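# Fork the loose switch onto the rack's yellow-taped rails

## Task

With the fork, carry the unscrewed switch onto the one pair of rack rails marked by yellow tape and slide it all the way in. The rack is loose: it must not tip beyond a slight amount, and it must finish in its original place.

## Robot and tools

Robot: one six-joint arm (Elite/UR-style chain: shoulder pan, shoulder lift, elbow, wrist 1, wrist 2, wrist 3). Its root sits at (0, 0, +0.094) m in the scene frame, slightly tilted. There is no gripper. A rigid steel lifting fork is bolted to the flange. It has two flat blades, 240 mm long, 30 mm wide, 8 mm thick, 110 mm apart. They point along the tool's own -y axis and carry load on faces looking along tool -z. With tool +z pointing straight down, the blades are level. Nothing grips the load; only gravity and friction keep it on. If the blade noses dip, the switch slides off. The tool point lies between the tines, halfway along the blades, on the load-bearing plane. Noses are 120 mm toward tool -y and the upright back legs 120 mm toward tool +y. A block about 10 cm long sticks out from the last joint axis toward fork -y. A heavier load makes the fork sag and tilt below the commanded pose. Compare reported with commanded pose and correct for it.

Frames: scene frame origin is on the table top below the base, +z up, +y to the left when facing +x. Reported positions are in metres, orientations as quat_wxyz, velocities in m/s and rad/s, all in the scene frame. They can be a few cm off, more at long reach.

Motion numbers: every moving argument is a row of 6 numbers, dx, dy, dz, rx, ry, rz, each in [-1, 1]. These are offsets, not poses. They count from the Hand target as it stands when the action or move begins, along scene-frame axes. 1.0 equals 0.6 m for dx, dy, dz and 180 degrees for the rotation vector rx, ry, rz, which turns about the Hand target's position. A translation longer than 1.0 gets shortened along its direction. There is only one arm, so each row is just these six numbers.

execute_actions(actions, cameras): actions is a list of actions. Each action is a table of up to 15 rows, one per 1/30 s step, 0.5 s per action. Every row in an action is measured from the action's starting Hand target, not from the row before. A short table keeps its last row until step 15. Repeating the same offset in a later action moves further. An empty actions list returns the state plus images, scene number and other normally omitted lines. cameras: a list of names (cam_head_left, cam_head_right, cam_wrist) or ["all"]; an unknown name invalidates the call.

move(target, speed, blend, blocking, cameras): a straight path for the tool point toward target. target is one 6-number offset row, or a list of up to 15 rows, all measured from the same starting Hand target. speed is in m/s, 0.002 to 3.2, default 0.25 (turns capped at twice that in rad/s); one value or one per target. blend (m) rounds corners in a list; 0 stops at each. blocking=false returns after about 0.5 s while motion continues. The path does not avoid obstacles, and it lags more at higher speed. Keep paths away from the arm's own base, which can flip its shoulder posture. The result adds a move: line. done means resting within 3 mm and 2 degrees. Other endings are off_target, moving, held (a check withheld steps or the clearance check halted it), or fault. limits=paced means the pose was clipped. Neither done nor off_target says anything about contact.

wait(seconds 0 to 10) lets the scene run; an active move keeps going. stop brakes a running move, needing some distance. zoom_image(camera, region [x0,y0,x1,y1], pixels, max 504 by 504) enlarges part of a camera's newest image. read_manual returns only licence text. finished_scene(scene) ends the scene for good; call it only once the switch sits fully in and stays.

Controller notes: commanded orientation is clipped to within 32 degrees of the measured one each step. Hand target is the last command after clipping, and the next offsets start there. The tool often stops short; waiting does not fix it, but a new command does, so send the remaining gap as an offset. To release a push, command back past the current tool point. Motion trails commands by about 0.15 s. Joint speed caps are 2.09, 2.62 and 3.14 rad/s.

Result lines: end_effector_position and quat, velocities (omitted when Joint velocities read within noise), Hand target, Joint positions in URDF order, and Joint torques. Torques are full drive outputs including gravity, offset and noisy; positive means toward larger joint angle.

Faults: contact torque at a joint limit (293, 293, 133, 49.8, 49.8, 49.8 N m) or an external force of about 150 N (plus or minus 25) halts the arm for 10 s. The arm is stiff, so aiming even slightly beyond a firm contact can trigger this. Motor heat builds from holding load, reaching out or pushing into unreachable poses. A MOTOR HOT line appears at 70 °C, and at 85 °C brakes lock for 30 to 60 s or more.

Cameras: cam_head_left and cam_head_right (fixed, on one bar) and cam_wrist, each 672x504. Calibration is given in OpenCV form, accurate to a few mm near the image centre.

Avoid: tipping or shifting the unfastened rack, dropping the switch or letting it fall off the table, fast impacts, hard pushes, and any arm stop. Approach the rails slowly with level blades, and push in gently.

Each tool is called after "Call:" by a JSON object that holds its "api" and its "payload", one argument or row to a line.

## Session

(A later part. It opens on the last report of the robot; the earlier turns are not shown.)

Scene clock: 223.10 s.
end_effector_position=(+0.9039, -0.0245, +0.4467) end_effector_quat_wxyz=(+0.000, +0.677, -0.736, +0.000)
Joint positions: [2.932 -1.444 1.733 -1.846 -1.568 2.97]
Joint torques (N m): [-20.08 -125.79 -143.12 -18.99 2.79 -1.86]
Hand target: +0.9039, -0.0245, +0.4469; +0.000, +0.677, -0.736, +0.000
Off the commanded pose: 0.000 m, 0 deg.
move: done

Call:
{"api": "move", "payload": {
  "target": [-0.1163, 0.0098, 0, 0, 0, 0],
  "speed": 0.06,
  "cameras": ["all"]
}}

Call:
{"api": "zoom_image", "payload": {
  "camera": "cam_head_right",
  "region": [295, 80, 425, 200]
}}

Call:
{"api": "zoom_image", "payload": {
  "camera": "cam_head_left",
  "region": [295, 80, 425, 200]
}}

Scene clock: 232.17 s.
end_effector_position=(+0.8343, -0.0186, +0.4469) end_effector_quat_wxyz=(+0.000, +0.677, -0.736, +0.000)
Joint positions: [2.915 -1.559 1.855 -1.853 -1.568 2.952]
Joint torques (N m): [-22.58 -110.28 -117.96 -23.74 0.71 -2.13]
Hand target: +0.8342, -0.0186, +0.4469; +0.000, +0.677, -0.736, +0.000
Off the commanded pose: 0.000 m, 0 deg.
move: done
camera_calibration:
cam_wrist: T_world_to_cam=[[-0.0967251, -0.994968, -0.0261369, 0.0833623], [-0.934439, 0.0817355, 0.346617, 0.497659], [-0.342736, 0.0579499, -0.937643, 0.8004], [0, 0, 0, 1]] pos_world=[0.747421, -0.00411665, 0.580171]

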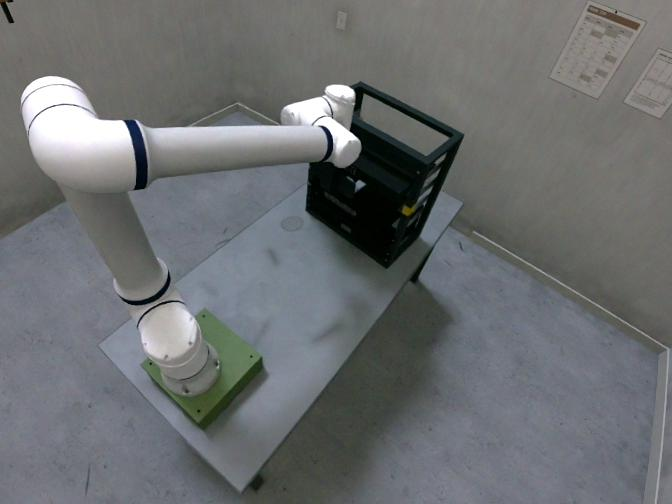

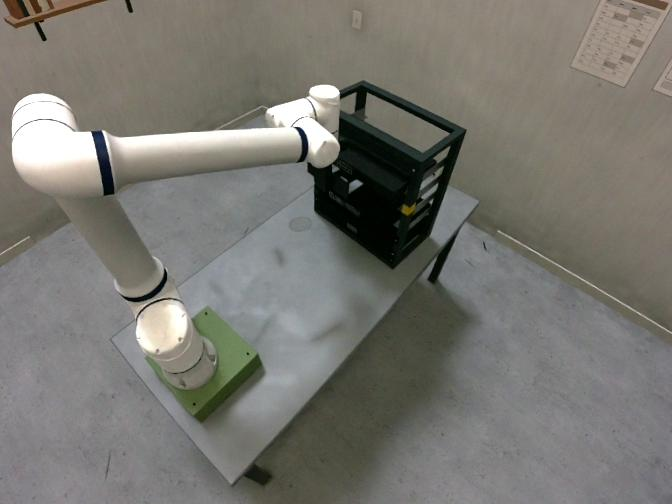

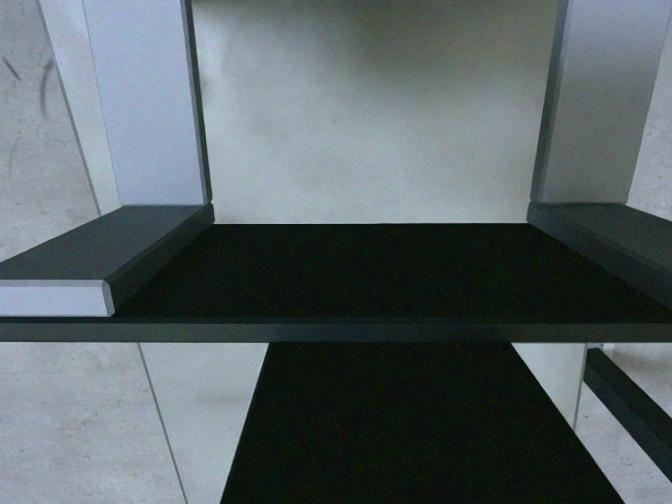

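Scaled by 3.877.

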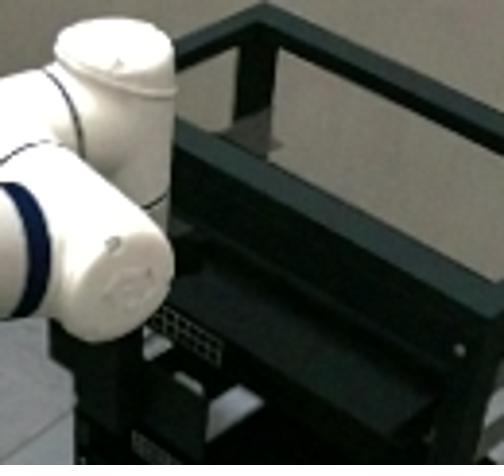

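Scaled by 3.877.

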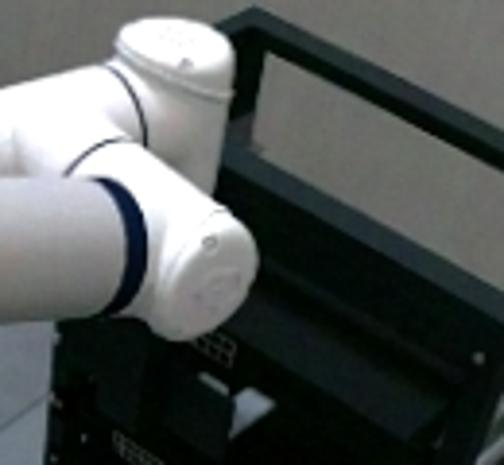

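Call:
{"api": "move", "payload": {
  "target": [
    [0, 0, -0.01, 0, 0, 0],
    [0, 0, -0.03, 0, 0, 0]
  ],
  "speed": [0.04, 0.04],
  "blend": 0.003
}}

Call:
{"api": "move", "payload": {
  "target": [0.1113, -0.0093, 0, 0, 0, 0],
  "speed": 0.1,
  "cameras": ["cam_wrist", "cam_head_right"]
}}

Scene clock: 239.60 s.
end_effector_position=(+0.8342, -0.0186, +0.4291) end_effector_quat_wxyz=(+0.000, +0.677, -0.736, +0.000)
Joint positions: [2.914 -1.551 1.879 -1.885 -1.568 2.952]
Joint torques (N m): [0.05 -49.41 -74.18 -10.65 -1.55 2.59]
Hand target: +0.8342, -0.0186, +0.4289; +0.000, +0.677, -0.736, +0.000
Off the commanded pose: 0.000 m, 0 deg.
move: done

Scene clock: 240.83 s.
end_effector_position=(+0.9008, -0.0241, +0.4289) end_effector_quat_wxyz=(+0.000, +0.677, -0.736, +0.000)
Joint positions: [2.932 -1.441 1.762 -1.878 -1.568 2.969]
Joint torques (N m): [9.39 -59.62 -97.91 -5.25 0.2 3.36]
Hand target: +0.9009, -0.0242, +0.4289; +0.000, +0.677, -0.736, +0.000
Off the commanded pose: 0.000 m, 0 deg.
move: done
camera_calibration:
cam_wrist: T_world_to_cam=[[-0.0967251, -0.994968, -0.0261369, 0.083842], [-0.934439, 0.0817355, 0.346617, 0.566394], [-0.342736, 0.0579499, -0.937643, 0.806599], [0, 0, 0, 1]] pos_world=[0.813821, -0.00961665, 0.562171]
Images, in order (width x height): cam_head_right 672x504, cam_wrist 672x504.

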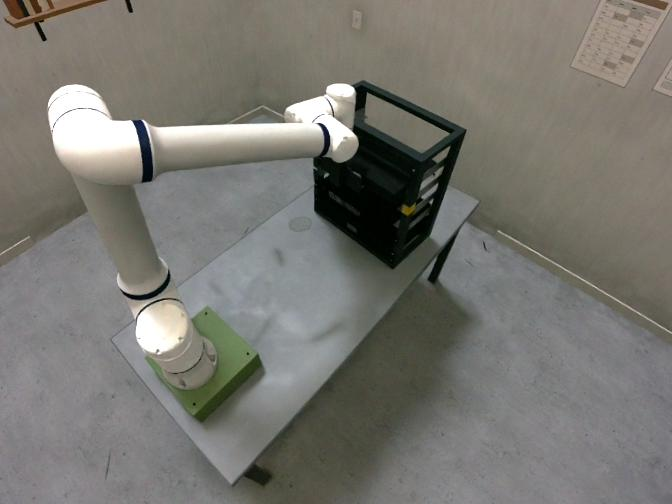

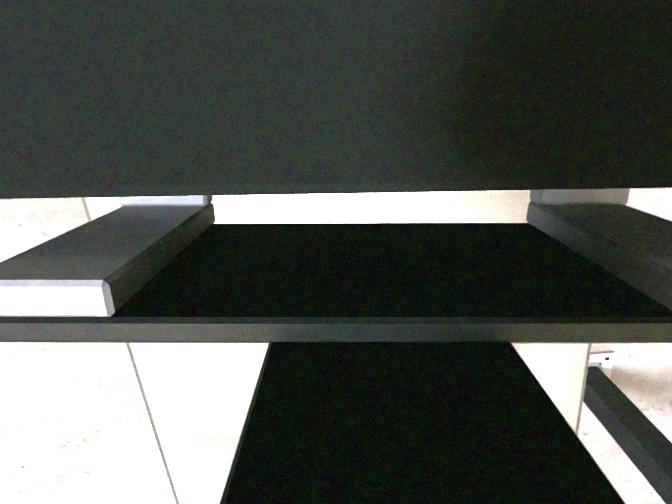

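Call:
{"api": "move", "payload": {
  "target": [
    [0, 0, 0.014, 0, 0, 0],
    [0, 0, 0.0305, 0, 0, 0]
  ],
  "speed": [0.05, 0.02],
  "blend": 0.002,
  "cameras": ["cam_wrist", "cam_head_left"]
}}

Scene clock: 252.83 s.
end_effector_position=(+0.9009, -0.0241, +0.4470) end_effector_quat_wxyz=(+0.000, +0.677, -0.736, +0.000)
Joint positions: [2.932 -1.449 1.738 -1.846 -1.568 2.969]
Joint torques (N m): [-14.57 -123.6 -139.34 -16.1 -0.38 -1.56]
Hand target: +0.9009, -0.0242, +0.4472; +0.000, +0.677, -0.736, +0.000
Off the commanded pose: 0.000 m, 0 deg.
move: done
camera_calibration:
cam_wrist: T_world_to_cam=[[-0.0967263, -0.994968, -0.0261364, 0.0843352], [-0.934439, 0.0817368, 0.346617, 0.560307], [-0.342736, 0.0579499, -0.937643, 0.823639], [0, 0, 0, 1]] pos_world=[0.814021, -0.00961665, 0.580271]
Images, in order (width x height): cam_head_left 672x504, cam_wrist 672x504.

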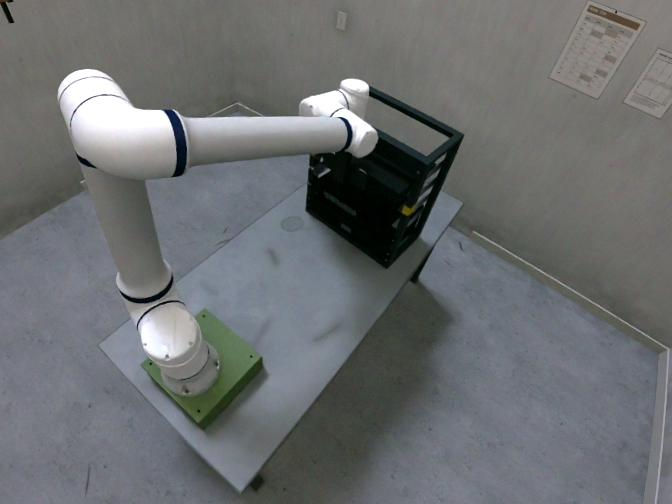

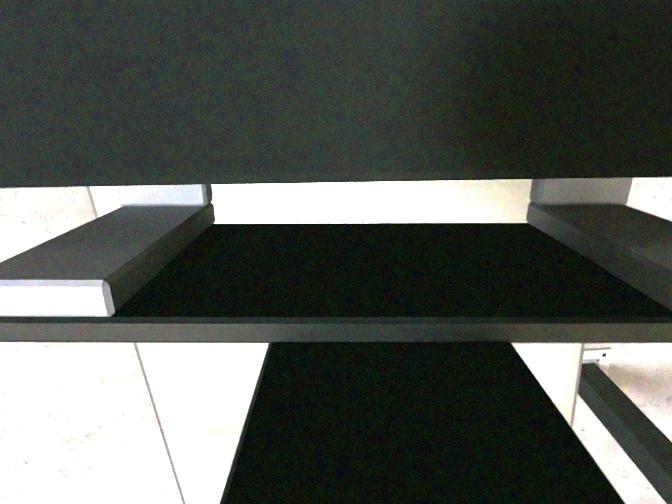

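Call:
{"api": "move", "payload": {
  "target": [-0.1993, 0.0167, 0, 0, 0, 0],
  "speed": 0.08,
  "cameras": ["all"]
}}

Call:
{"api": "zoom_image", "payload": {
  "camera": "cam_head_left",
  "region": [270, 80, 440, 230]
}}

Call:
{"api": "zoom_image", "payload": {
  "camera": "cam_head_right",
  "region": [270, 80, 440, 230]
}}

Scene clock: 260.33 s.
end_effector_position=(+0.7815, -0.0142, +0.4472) end_effector_quat_wxyz=(+0.000, +0.677, -0.736, +0.000)
Joint positions: [2.898 -1.65 1.941 -1.847 -1.569 2.936]
Joint torques (N m): [-22.65 -94.64 -116.04 -16.27 0.92 -2.16]
Hand target: +0.7814, -0.0142, +0.4472; +0.000, +0.677, -0.736, +0.000
Off the commanded pose: 0.000 m, 0 deg.
move: done
camera_calibration:
cam_wrist: T_world_to_cam=[[-0.0967251, -0.994968, -0.0261369, 0.0827404], [-0.934439, 0.0817355, 0.346617, 0.447848], [-0.342736, 0.0579499, -0.937643, 0.782324], [0, 0, 0, 1]] pos_world=[0.694621, 0.000383351, 0.580471]

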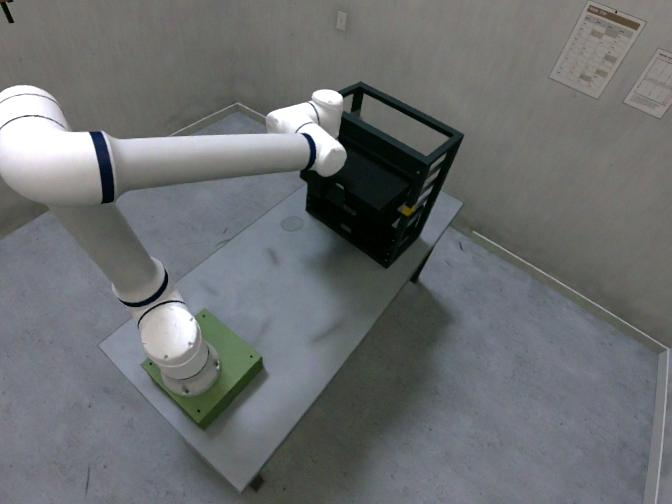

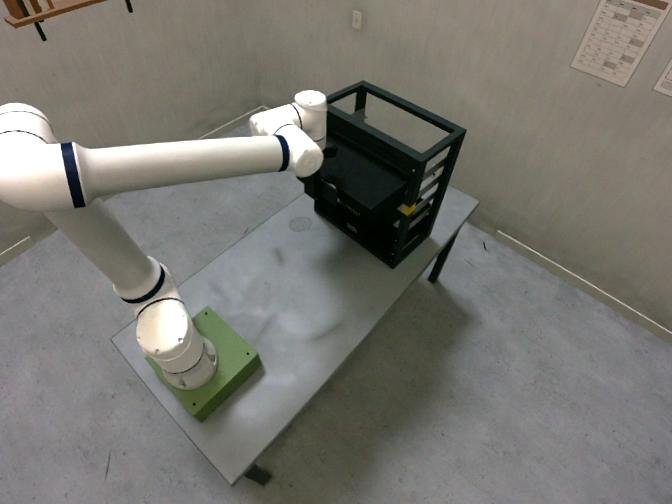

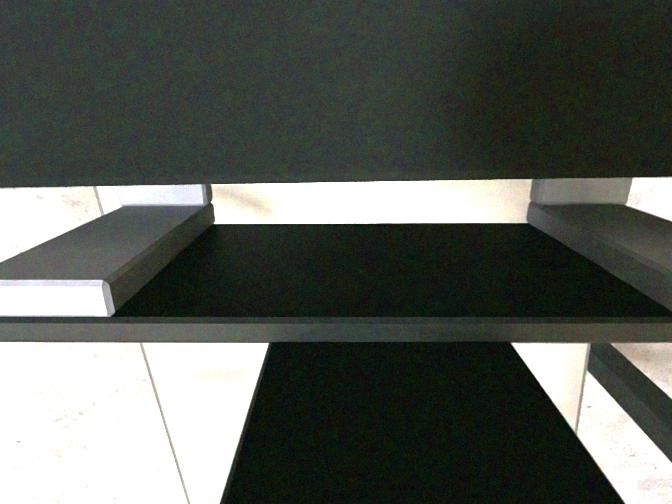

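Scaled by 2.965.

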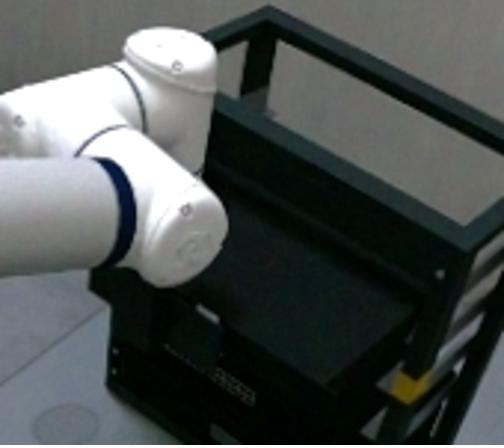

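Scaled by 2.965.

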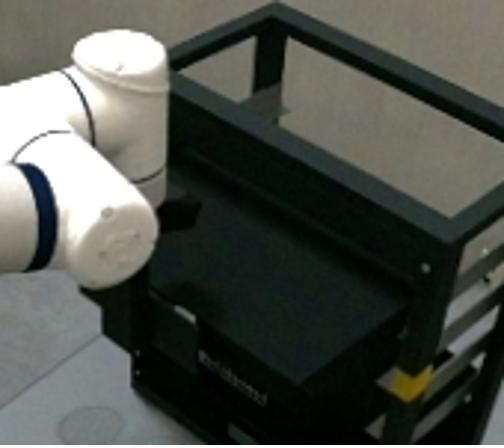

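Call:
{"api": "move", "payload": {
  "target": [-0.1993, 0.0167, 0, 0, 0, 0],
  "speed": 0.1,
  "cameras": ["all"]
}}

Call:
{"api": "zoom_image", "payload": {
  "camera": "cam_head_left",
  "region": [240, 80, 440, 250]
}}

Call:
{"api": "zoom_image", "payload": {
  "camera": "cam_head_right",
  "region": [240, 80, 440, 250]
}}

Scene clock: 265.53 s.
end_effector_position=(+0.6620, -0.0042, +0.4472) end_effector_quat_wxyz=(+0.000, +0.677, -0.736, +0.000)
Joint positions: [2.849 -1.871 2.112 -1.798 -1.569 2.886]
Joint torques (N m): [-22.66 -68.46 -116.11 -16.09 2.16 -2.38]
Hand target: +0.6618, -0.0041, +0.4472; +0.000, +0.677, -0.736, +0.000
Off the commanded pose: 0.000 m, 0 deg.
move: done
camera_calibration:
cam_wrist: T_world_to_cam=[[-0.0966918, -0.994974, -0.0260432, 0.0810485], [-0.934442, 0.0817369, 0.346609, 0.335278], [-0.342738, 0.0578501, -0.937648, 0.740759], [0, 0, 0, 1]] pos_world=[0.575021, 0.0103835, 0.580471]

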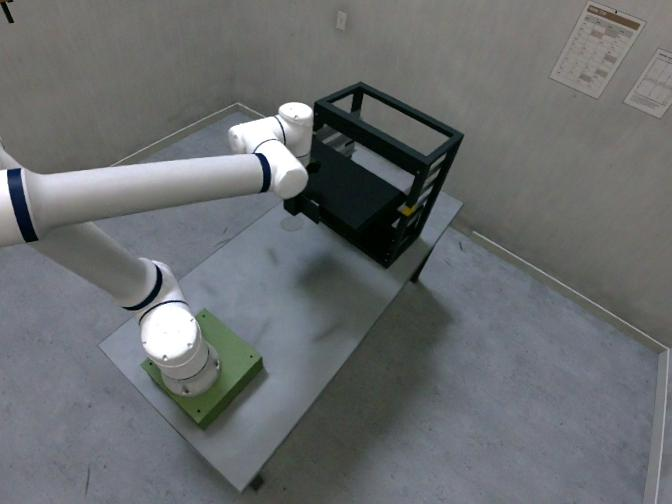

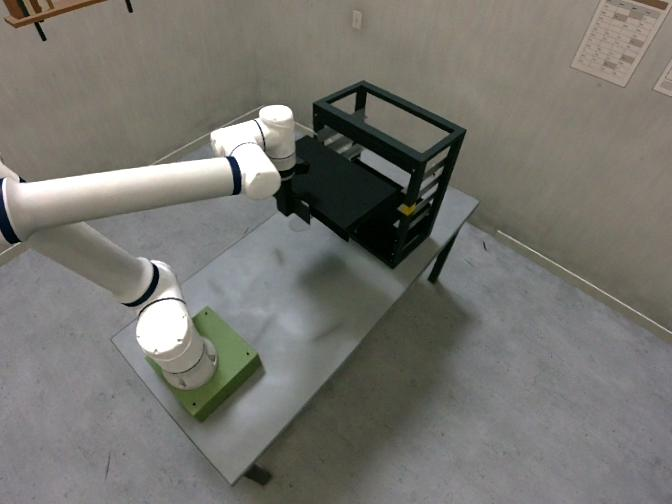

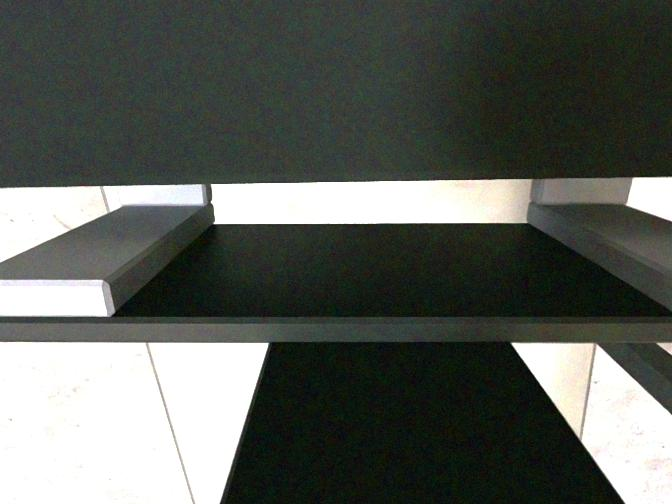

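Scaled by 2.520.

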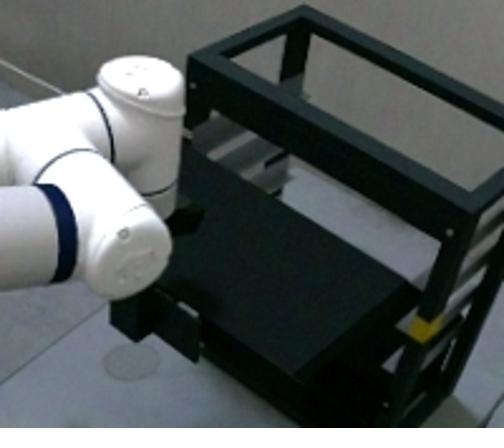

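Scaled by 2.520.

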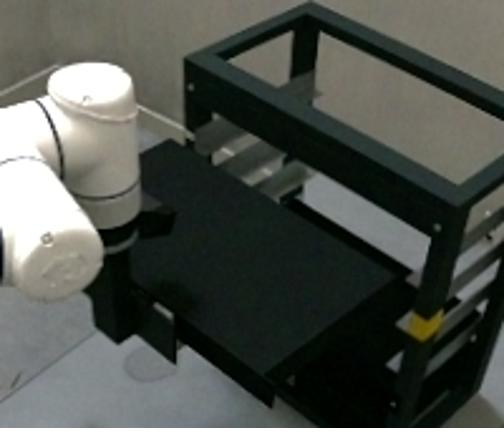

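Call:
{"api": "move", "payload": {
  "target": [
    [-0.0997, 0.0084, 0, 0, 0, 0],
    [-0.0997, 0.0084, -0.145, 0, 0, 0]
  ],
  "speed": [0.12, 0.12],
  "cameras": ["all"]
}}

Call:
{"api": "zoom_image", "payload": {
  "camera": "cam_head_left",
  "region": [240, 80, 440, 270]
}}

Call:
{"api": "zoom_image", "payload": {
  "camera": "cam_head_right",
  "region": [240, 80, 440, 270]
}}

Scene clock: 275.33 s.
end_effector_position=(+0.6019, +0.0009, +0.3603) end_effector_quat_wxyz=(+0.000, +0.677, -0.736, +0.000)
Joint positions: [2.814 -1.945 2.317 -1.928 -1.57 2.851]
Joint torques (N m): [9.65 -29.14 -112.92 -21.2 3.56 3.53]
Hand target: +0.6020, +0.0009, +0.3602; +0.000, +0.677, -0.736, +0.000
Off the commanded pose: 0.000 m, 0 deg.
move: done
camera_calibration:
cam_wrist: T_world_to_cam=[[-0.0967251, -0.994968, -0.0261369, 0.0780244], [-0.934439, 0.0817355, 0.346617, 0.308883], [-0.342736, 0.0579499, -0.937643, 0.638512], [0, 0, 0, 1]] pos_world=[0.515021, 0.0153834, 0.493671]

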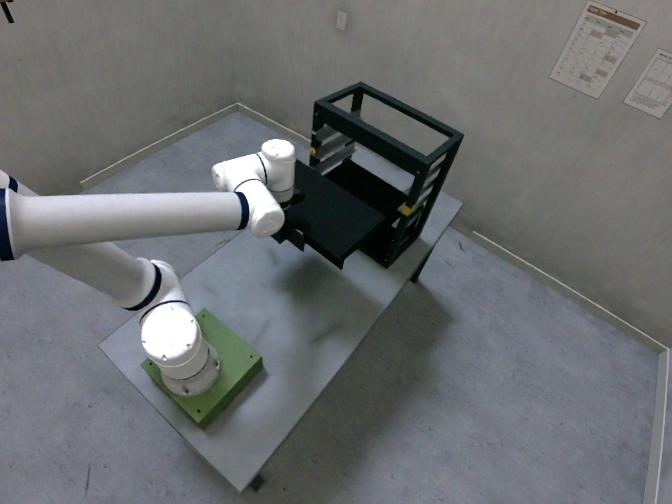

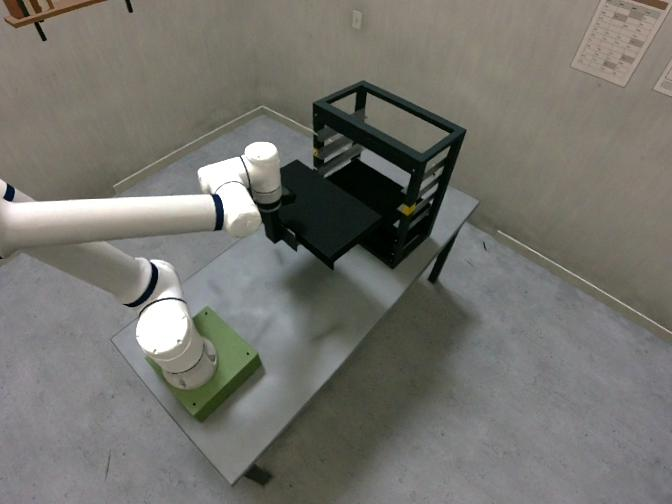

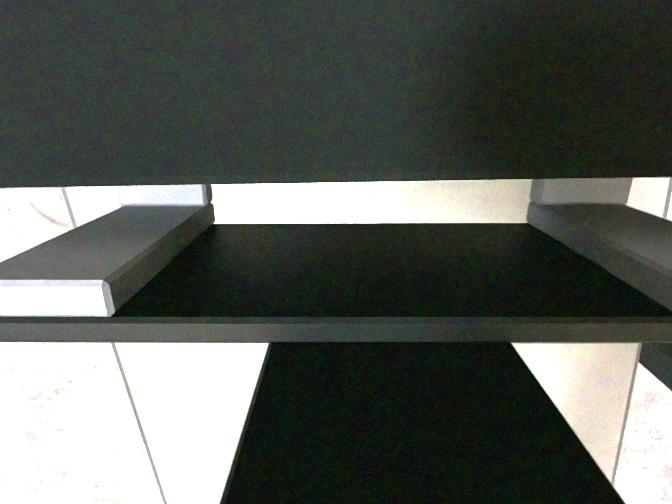

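Scaled by 2.520.

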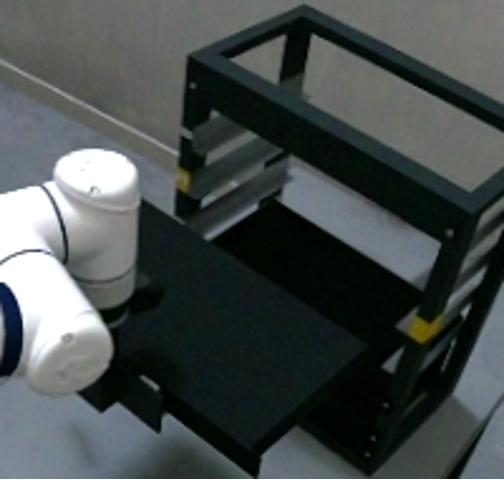

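Scaled by 2.520.

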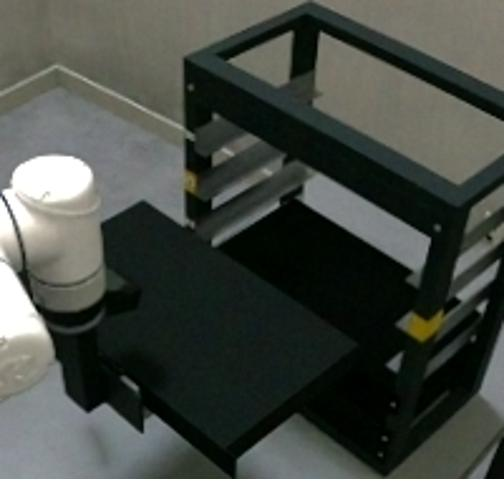

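Call:
{"api": "move", "payload": {
  "target": [0.1993, -0.0167, 0, 0, 0, 0],
  "speed": 0.08,
  "cameras": ["all"]
}}

Call:
{"api": "zoom_image", "payload": {
  "camera": "cam_head_left",
  "region": [280, 80, 440, 270]
}}

Call:
{"api": "zoom_image", "payload": {
  "camera": "cam_head_right",
  "region": [280, 80, 440, 270]
}}

Scene clock: 281.70 s.
end_effector_position=(+0.7213, -0.0091, +0.3602) end_effector_quat_wxyz=(+0.000, +0.677, -0.736, +0.000)
Joint positions: [2.877 -1.702 2.149 -2.003 -1.569 2.914]
Joint torques (N m): [10.46 -56.83 -134.22 -21.3 1.21 3.46]
Hand target: +0.7215, -0.0091, +0.3602; +0.000, +0.677, -0.736, +0.000
Off the commanded pose: 0.000 m, 0 deg.
move: done
camera_calibration:
cam_wrist: T_world_to_cam=[[-0.0967251, -0.994968, -0.0261369, 0.079718], [-0.934439, 0.0817355, 0.346617, 0.421334], [-0.342736, 0.0579499, -0.937643, 0.679821], [0, 0, 0, 1]] pos_world=[0.634421, 0.00548335, 0.493471]

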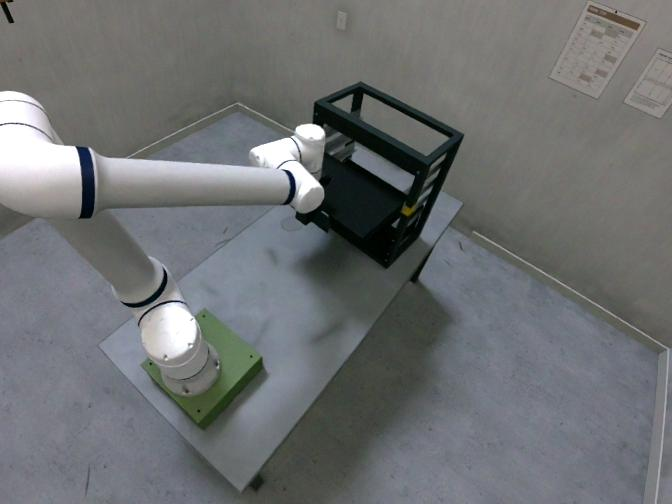

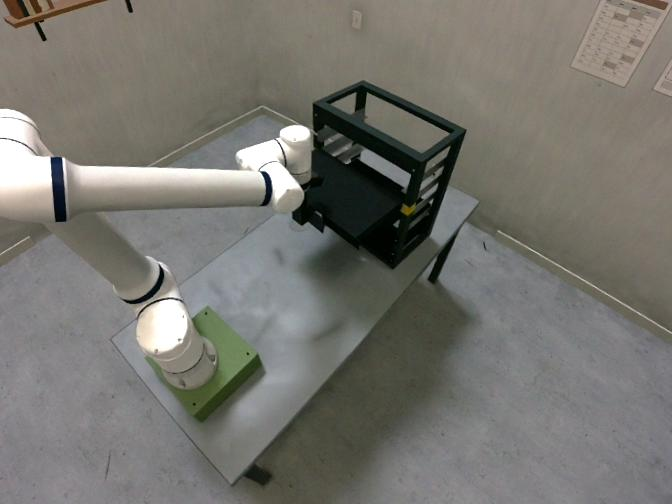

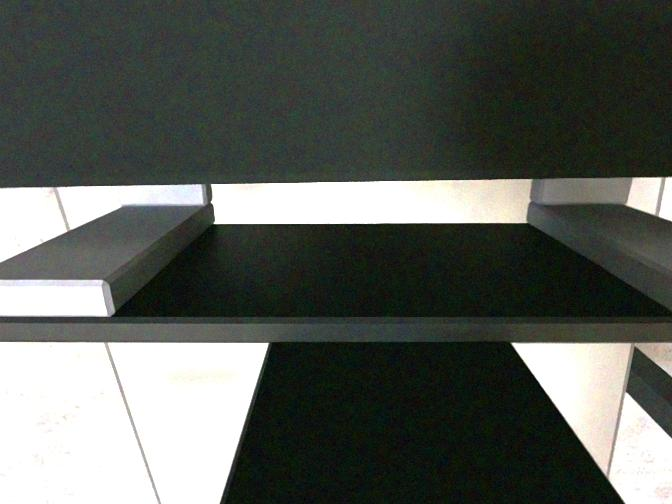

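Scaled by 2.653.

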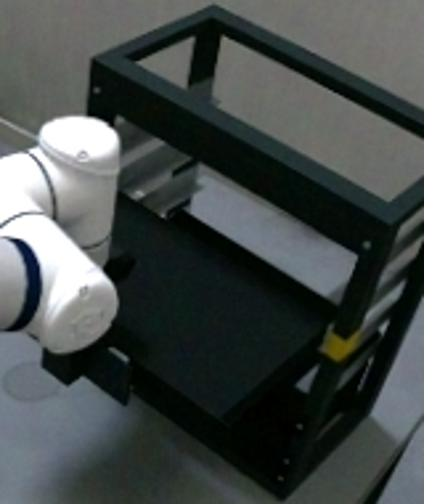

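Scaled by 2.653.

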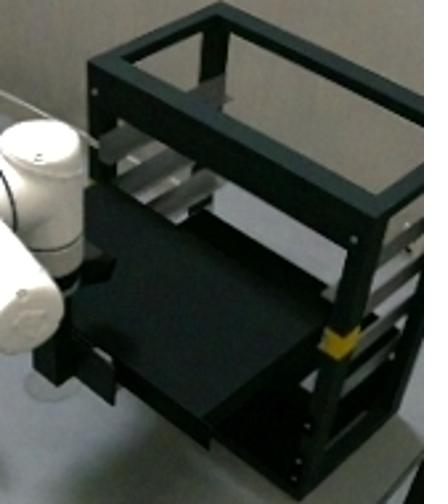

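Call:
{"api": "move", "payload": {
  "target": [0.299, -0.0251, 0, 0, 0, 0],
  "speed": 0.08,
  "cameras": ["all"]
}}

Call:
{"api": "zoom_image", "payload": {
  "camera": "cam_head_left",
  "region": [280, 80, 440, 270]
}}

Call:
{"api": "zoom_image", "payload": {
  "camera": "cam_head_right",
  "region": [280, 80, 440, 270]
}}

Scene clock: 287.80 s.
end_effector_position=(+0.9008, -0.0241, +0.3602) end_effector_quat_wxyz=(+0.000, +0.677, -0.736, +0.000)
Joint positions: [2.932 -1.399 1.843 -2 -1.568 2.969]
Joint torques (N m): [9.33 -95.01 -133.17 -16.26 1.31 3.18]
Hand target: +0.9009, -0.0242, +0.3602; +0.000, +0.677, -0.736, +0.000
Off the commanded pose: 0.000 m, 0 deg.
move: done
camera_calibration:
cam_wrist: T_world_to_cam=[[-0.0967251, -0.994968, -0.0261369, 0.0820464], [-0.934439, 0.0817355, 0.346617, 0.590207], [-0.342736, 0.0579499, -0.937643, 0.742183], [0, 0, 0, 1]] pos_world=[0.813821, -0.00961665, 0.493471]

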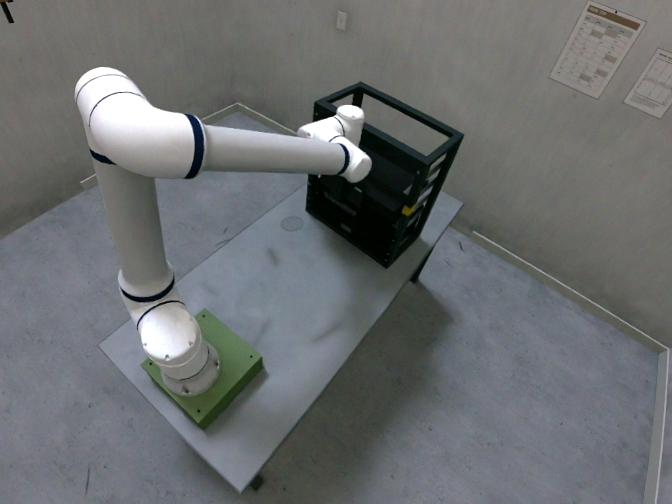

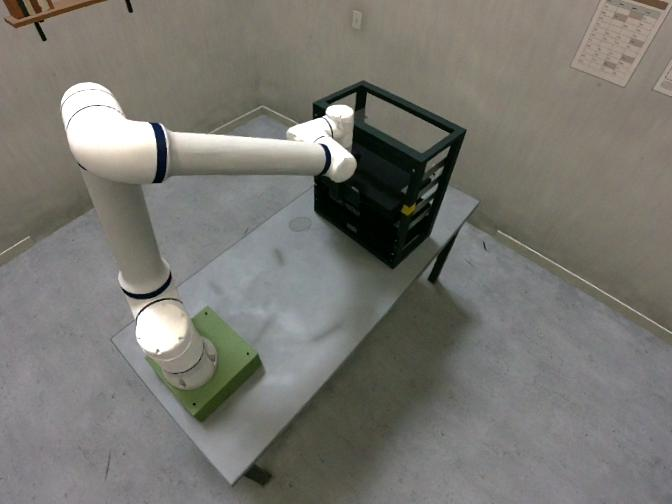

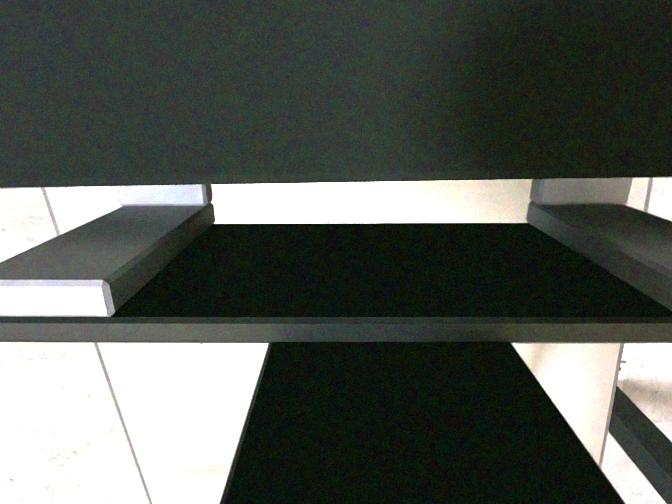

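Scaled by 2.653.

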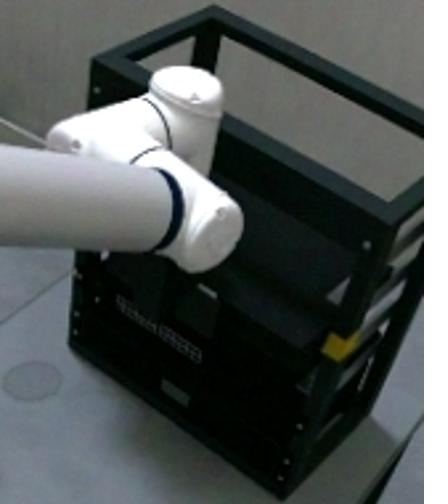

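Scaled by 2.653.

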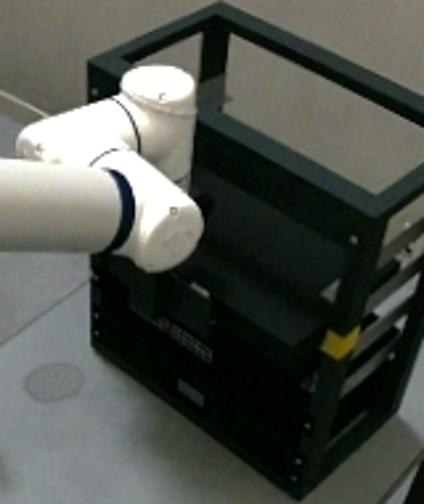

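Smooth. Lower onto the rails in steps.

Call:
{"api": "move", "payload": {
  "target": [0, 0, -0.0117, 0, 0, 0],
  "speed": 0.03
}}

Call:
{"api": "move", "payload": {
  "target": [0, 0, -0.0083, 0, 0, 0],
  "speed": 0.02
}}

Call:
{"api": "move", "payload": {
  "target": [0, 0, -0.0117, 0, 0, 0],
  "speed": 0.03,
  "cameras": ["cam_wrist"]
}}

Scene clock: 291.07 s.
end_effector_position=(+0.9009, -0.0242, +0.3533) end_effector_quat_wxyz=(+0.000, +0.677, -0.736, +0.000)
Joint positions: [2.932 -1.394 1.85 -2.013 -1.568 2.969]
Joint torques (N m): [9.77 -97.55 -109.57 -21.75 0.3 3.37]
Hand target: +0.9009, -0.0242, +0.3532; +0.000, +0.677, -0.736, +0.000
Off the commanded pose: 0.000 m, 0 deg.
move: done

Scene clock: 291.77 s.
end_effector_position=(+0.9010, -0.0242, +0.3486) end_effector_quat_wxyz=(+0.000, +0.677, -0.736, +0.000) end_effector_velocity=(-0.002, +0.001, -0.006) end_effector_angular_velocity=(+0.002, +0.007, +0.000)
Joint positions: [2.932 -1.391 1.855 -2.021 -1.568 2.97]
Joint velocities: [0 0.002 0.005 -0.001 0 0]
Joint torques (N m): [9.71 -66.07 -70.94 -10.34 0.43 2.25]
Hand target: +0.9009, -0.0242, +0.3482; +0.000, +0.677, -0.736, +0.000
Off the commanded pose: 0.000 m, 0 deg.
move: done

Scene clock: 292.53 s.
end_effector_position=(+0.9009, -0.0242, +0.3413) end_effector_quat_wxyz=(+0.000, +0.677, -0.736, +0.000)
Joint positions: [2.932 -1.385 1.863 -2.034 -1.568 2.97]
Joint torques (N m): [9.59 -61.52 -69.29 -10.12 0.45 2.54]
Hand target: +0.9009, -0.0242, +0.3412; +0.000, +0.677, -0.736, +0.000
Off the commanded pose: 0.000 m, 0 deg.
move: done
camera_calibration:
cam_wrist: T_world_to_cam=[[-0.0967251, -0.994968, -0.0261369, 0.0815744], [-0.934439, 0.0817355, 0.346617, 0.59691], [-0.342736, 0.0579499, -0.937643, 0.724624], [0, 0, 0, 1]] pos_world=[0.814021, -0.00961665, 0.474671]
Images, in order (width x height): cam_wrist 672x504.

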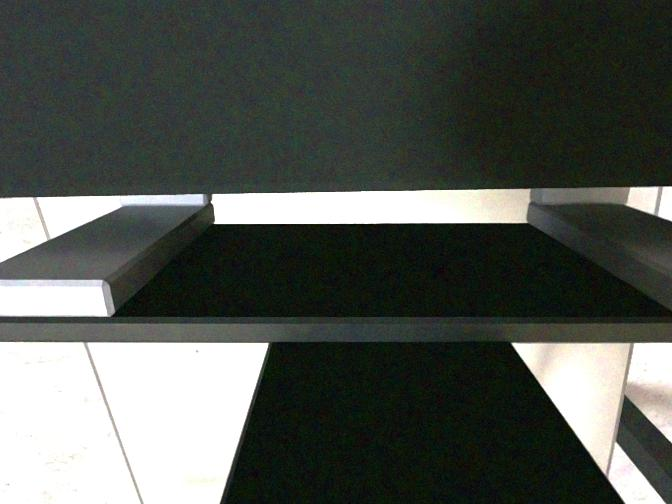

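Call:
{"api": "move", "payload": {
  "target": [
    [-0.4235, 0.0357, 0, 0, 0, 0],
    [-0.4235, 0.0357, 0.06, 0, 0, 0]
  ],
  "speed": [0.12, 0.12]
}}

Call:
{"api": "move", "payload": {
  "target": [0.1528, -0.0128, 0, 0, 0, 0],
  "speed": 0.05,
  "cameras": ["all"]
}}

Call:
{"api": "zoom_image", "payload": {
  "camera": "cam_head_right",
  "region": [280, 80, 440, 270]
}}

Scene clock: 300.33 s.
end_effector_position=(+0.6468, -0.0027, +0.3770) end_effector_quat_wxyz=(+0.000, +0.677, -0.736, +0.000)
Joint positions: [2.841 -1.861 2.234 -1.93 -1.569 2.879]
Joint torques (N m): [-22.33 -43.15 -96.85 -5.36 0.84 -1.97]
Hand target: +0.6468, -0.0028, +0.3772; +0.000, +0.677, -0.736, +0.000
Off the commanded pose: 0.000 m, 0 deg.
move: done

Scene clock: 302.60 s.
end_effector_position=(+0.7383, -0.0104, +0.3772) end_effector_quat_wxyz=(+0.000, +0.677, -0.736, +0.000)
Joint positions: [2.883 -1.685 2.101 -1.973 -1.569 2.921]
Joint torques (N m): [4.23 -29.22 -110.91 -16.92 1.53 5.24]
Hand target: +0.7385, -0.0104, +0.3772; +0.000, +0.677, -0.736, +0.000
Off the commanded pose: 0.000 m, 0 deg.
move: done
camera_calibration:
cam_wrist: T_world_to_cam=[[-0.0967251, -0.994968, -0.0261369, 0.080404], [-0.934439, 0.0817355, 0.346617, 0.431348], [-0.342736, 0.0579499, -0.937643, 0.701634], [0, 0, 0, 1]] pos_world=[0.651321, 0.00408335, 0.510471]

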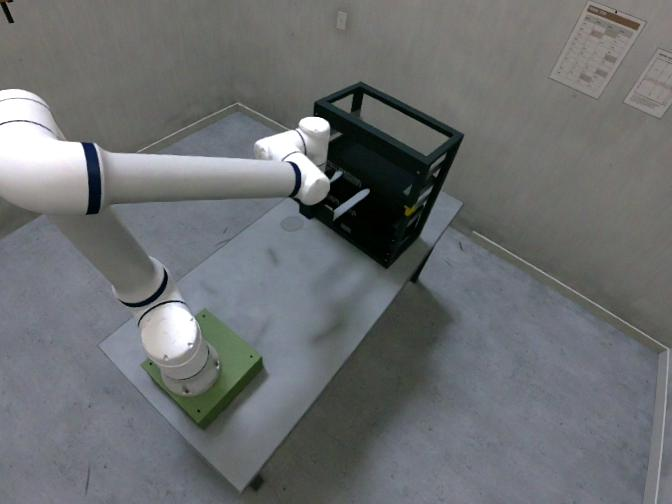

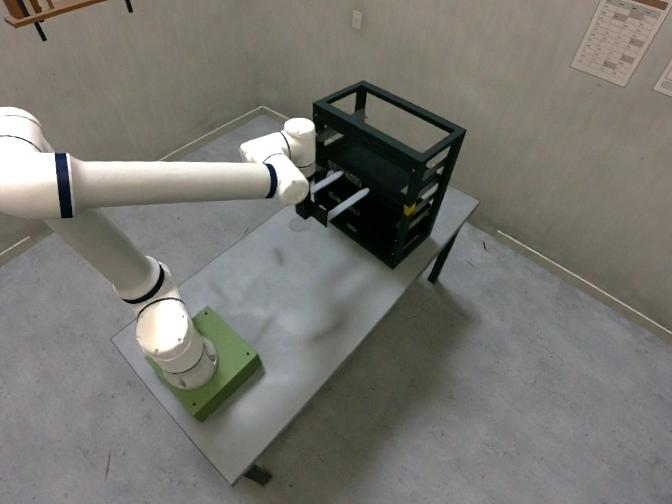

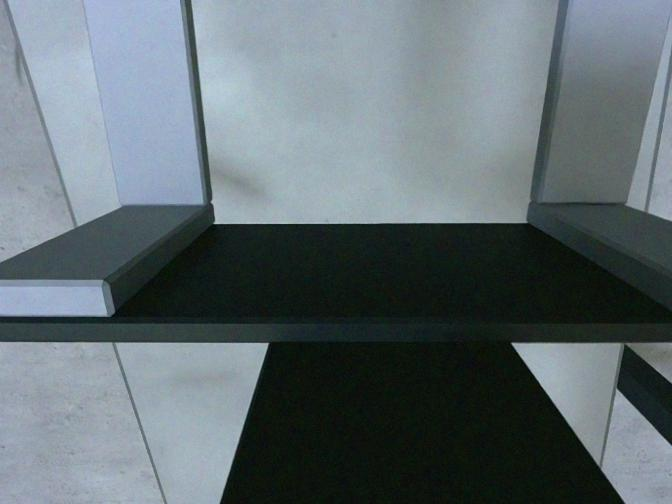

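Scaled by 2.653.

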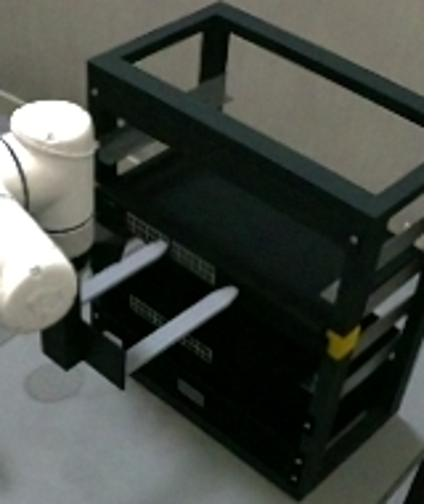

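Call:
{"api": "move", "payload": {
  "target": [0.0083, -0.0007, 0, 0, 0, 0],
  "speed": 0.03
}}

Call:
{"api": "move", "payload": {
  "target": [0.005, -0.0004, 0, 0, 0, 0],
  "speed": 0.02,
  "cameras": ["all"]
}}

Call:
{"api": "zoom_image", "payload": {
  "camera": "cam_head_right",
  "region": [380, 170, 450, 250]
}}

Call:
{"api": "zoom_image", "payload": {
  "camera": "cam_head_right",
  "region": [300, 120, 380, 210]
}}

Scene clock: 306.87 s.
end_effector_position=(+0.7433, -0.0108, +0.3772) end_effector_quat_wxyz=(+0.000, +0.677, -0.736, +0.000)
Joint positions: [2.885 -1.676 2.093 -1.974 -1.569 2.923]
Joint torques (N m): [4.71 -31.12 -109.32 -16.96 1.16 4.97]
Hand target: +0.7435, -0.0109, +0.3772; +0.000, +0.677, -0.736, +0.000
Off the commanded pose: 0.000 m, 0 deg.
move: done

Scene clock: 307.57 s.
end_effector_position=(+0.7464, -0.0111, +0.3772) end_effector_quat_wxyz=(+0.000, +0.677, -0.736, +0.000)
Joint positions: [2.886 -1.67 2.089 -1.975 -1.569 2.924]
Joint torques (N m): [4.56 -30.3 -109.8 -16.89 2.07 5.78]
Hand target: +0.7465, -0.0111, +0.3772; +0.000, +0.677, -0.736, +0.000
Off the commanded pose: 0.000 m, 0 deg.
move: done
camera_calibration:
cam_wrist: T_world_to_cam=[[-0.0967251, -0.994968, -0.0261369, 0.0805905], [-0.934439, 0.0817355, 0.346617, 0.438966], [-0.342736, 0.0579499, -0.937643, 0.704445], [0, 0, 0, 1]] pos_world=[0.659421, 0.00348335, 0.510471]

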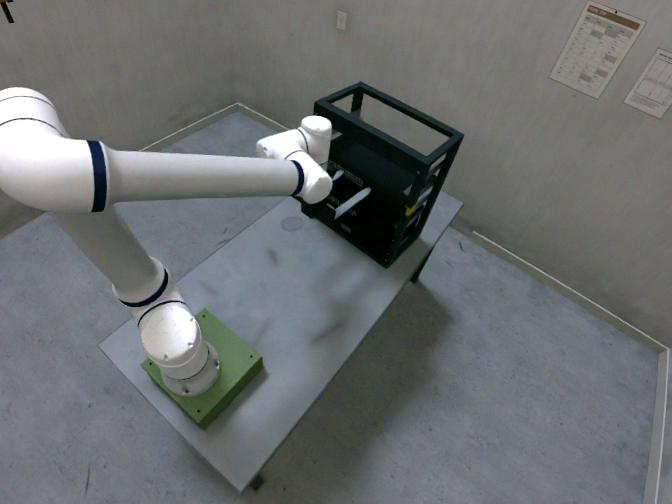

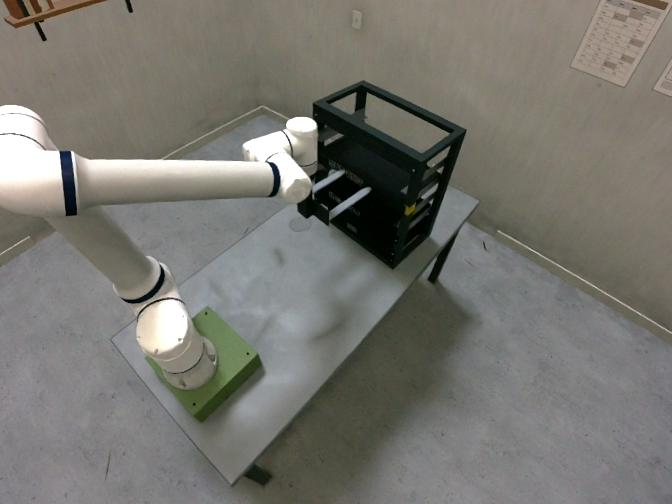

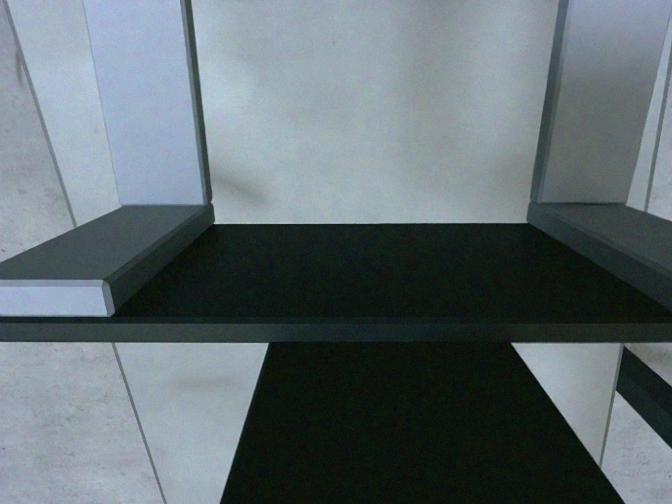

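Scaled by 6.300.

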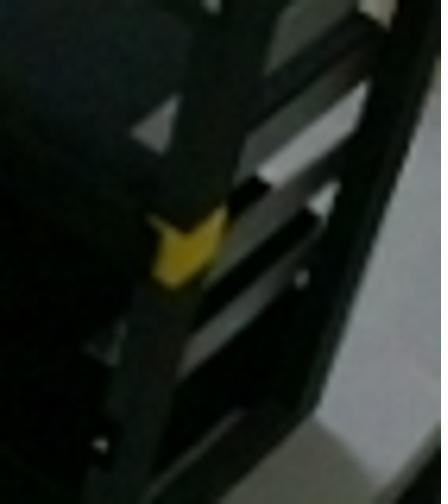

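Scaled by 5.600.

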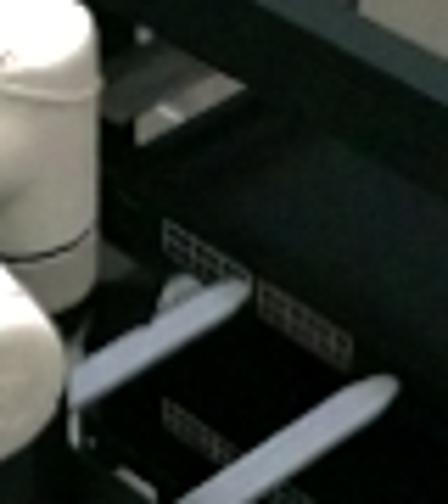

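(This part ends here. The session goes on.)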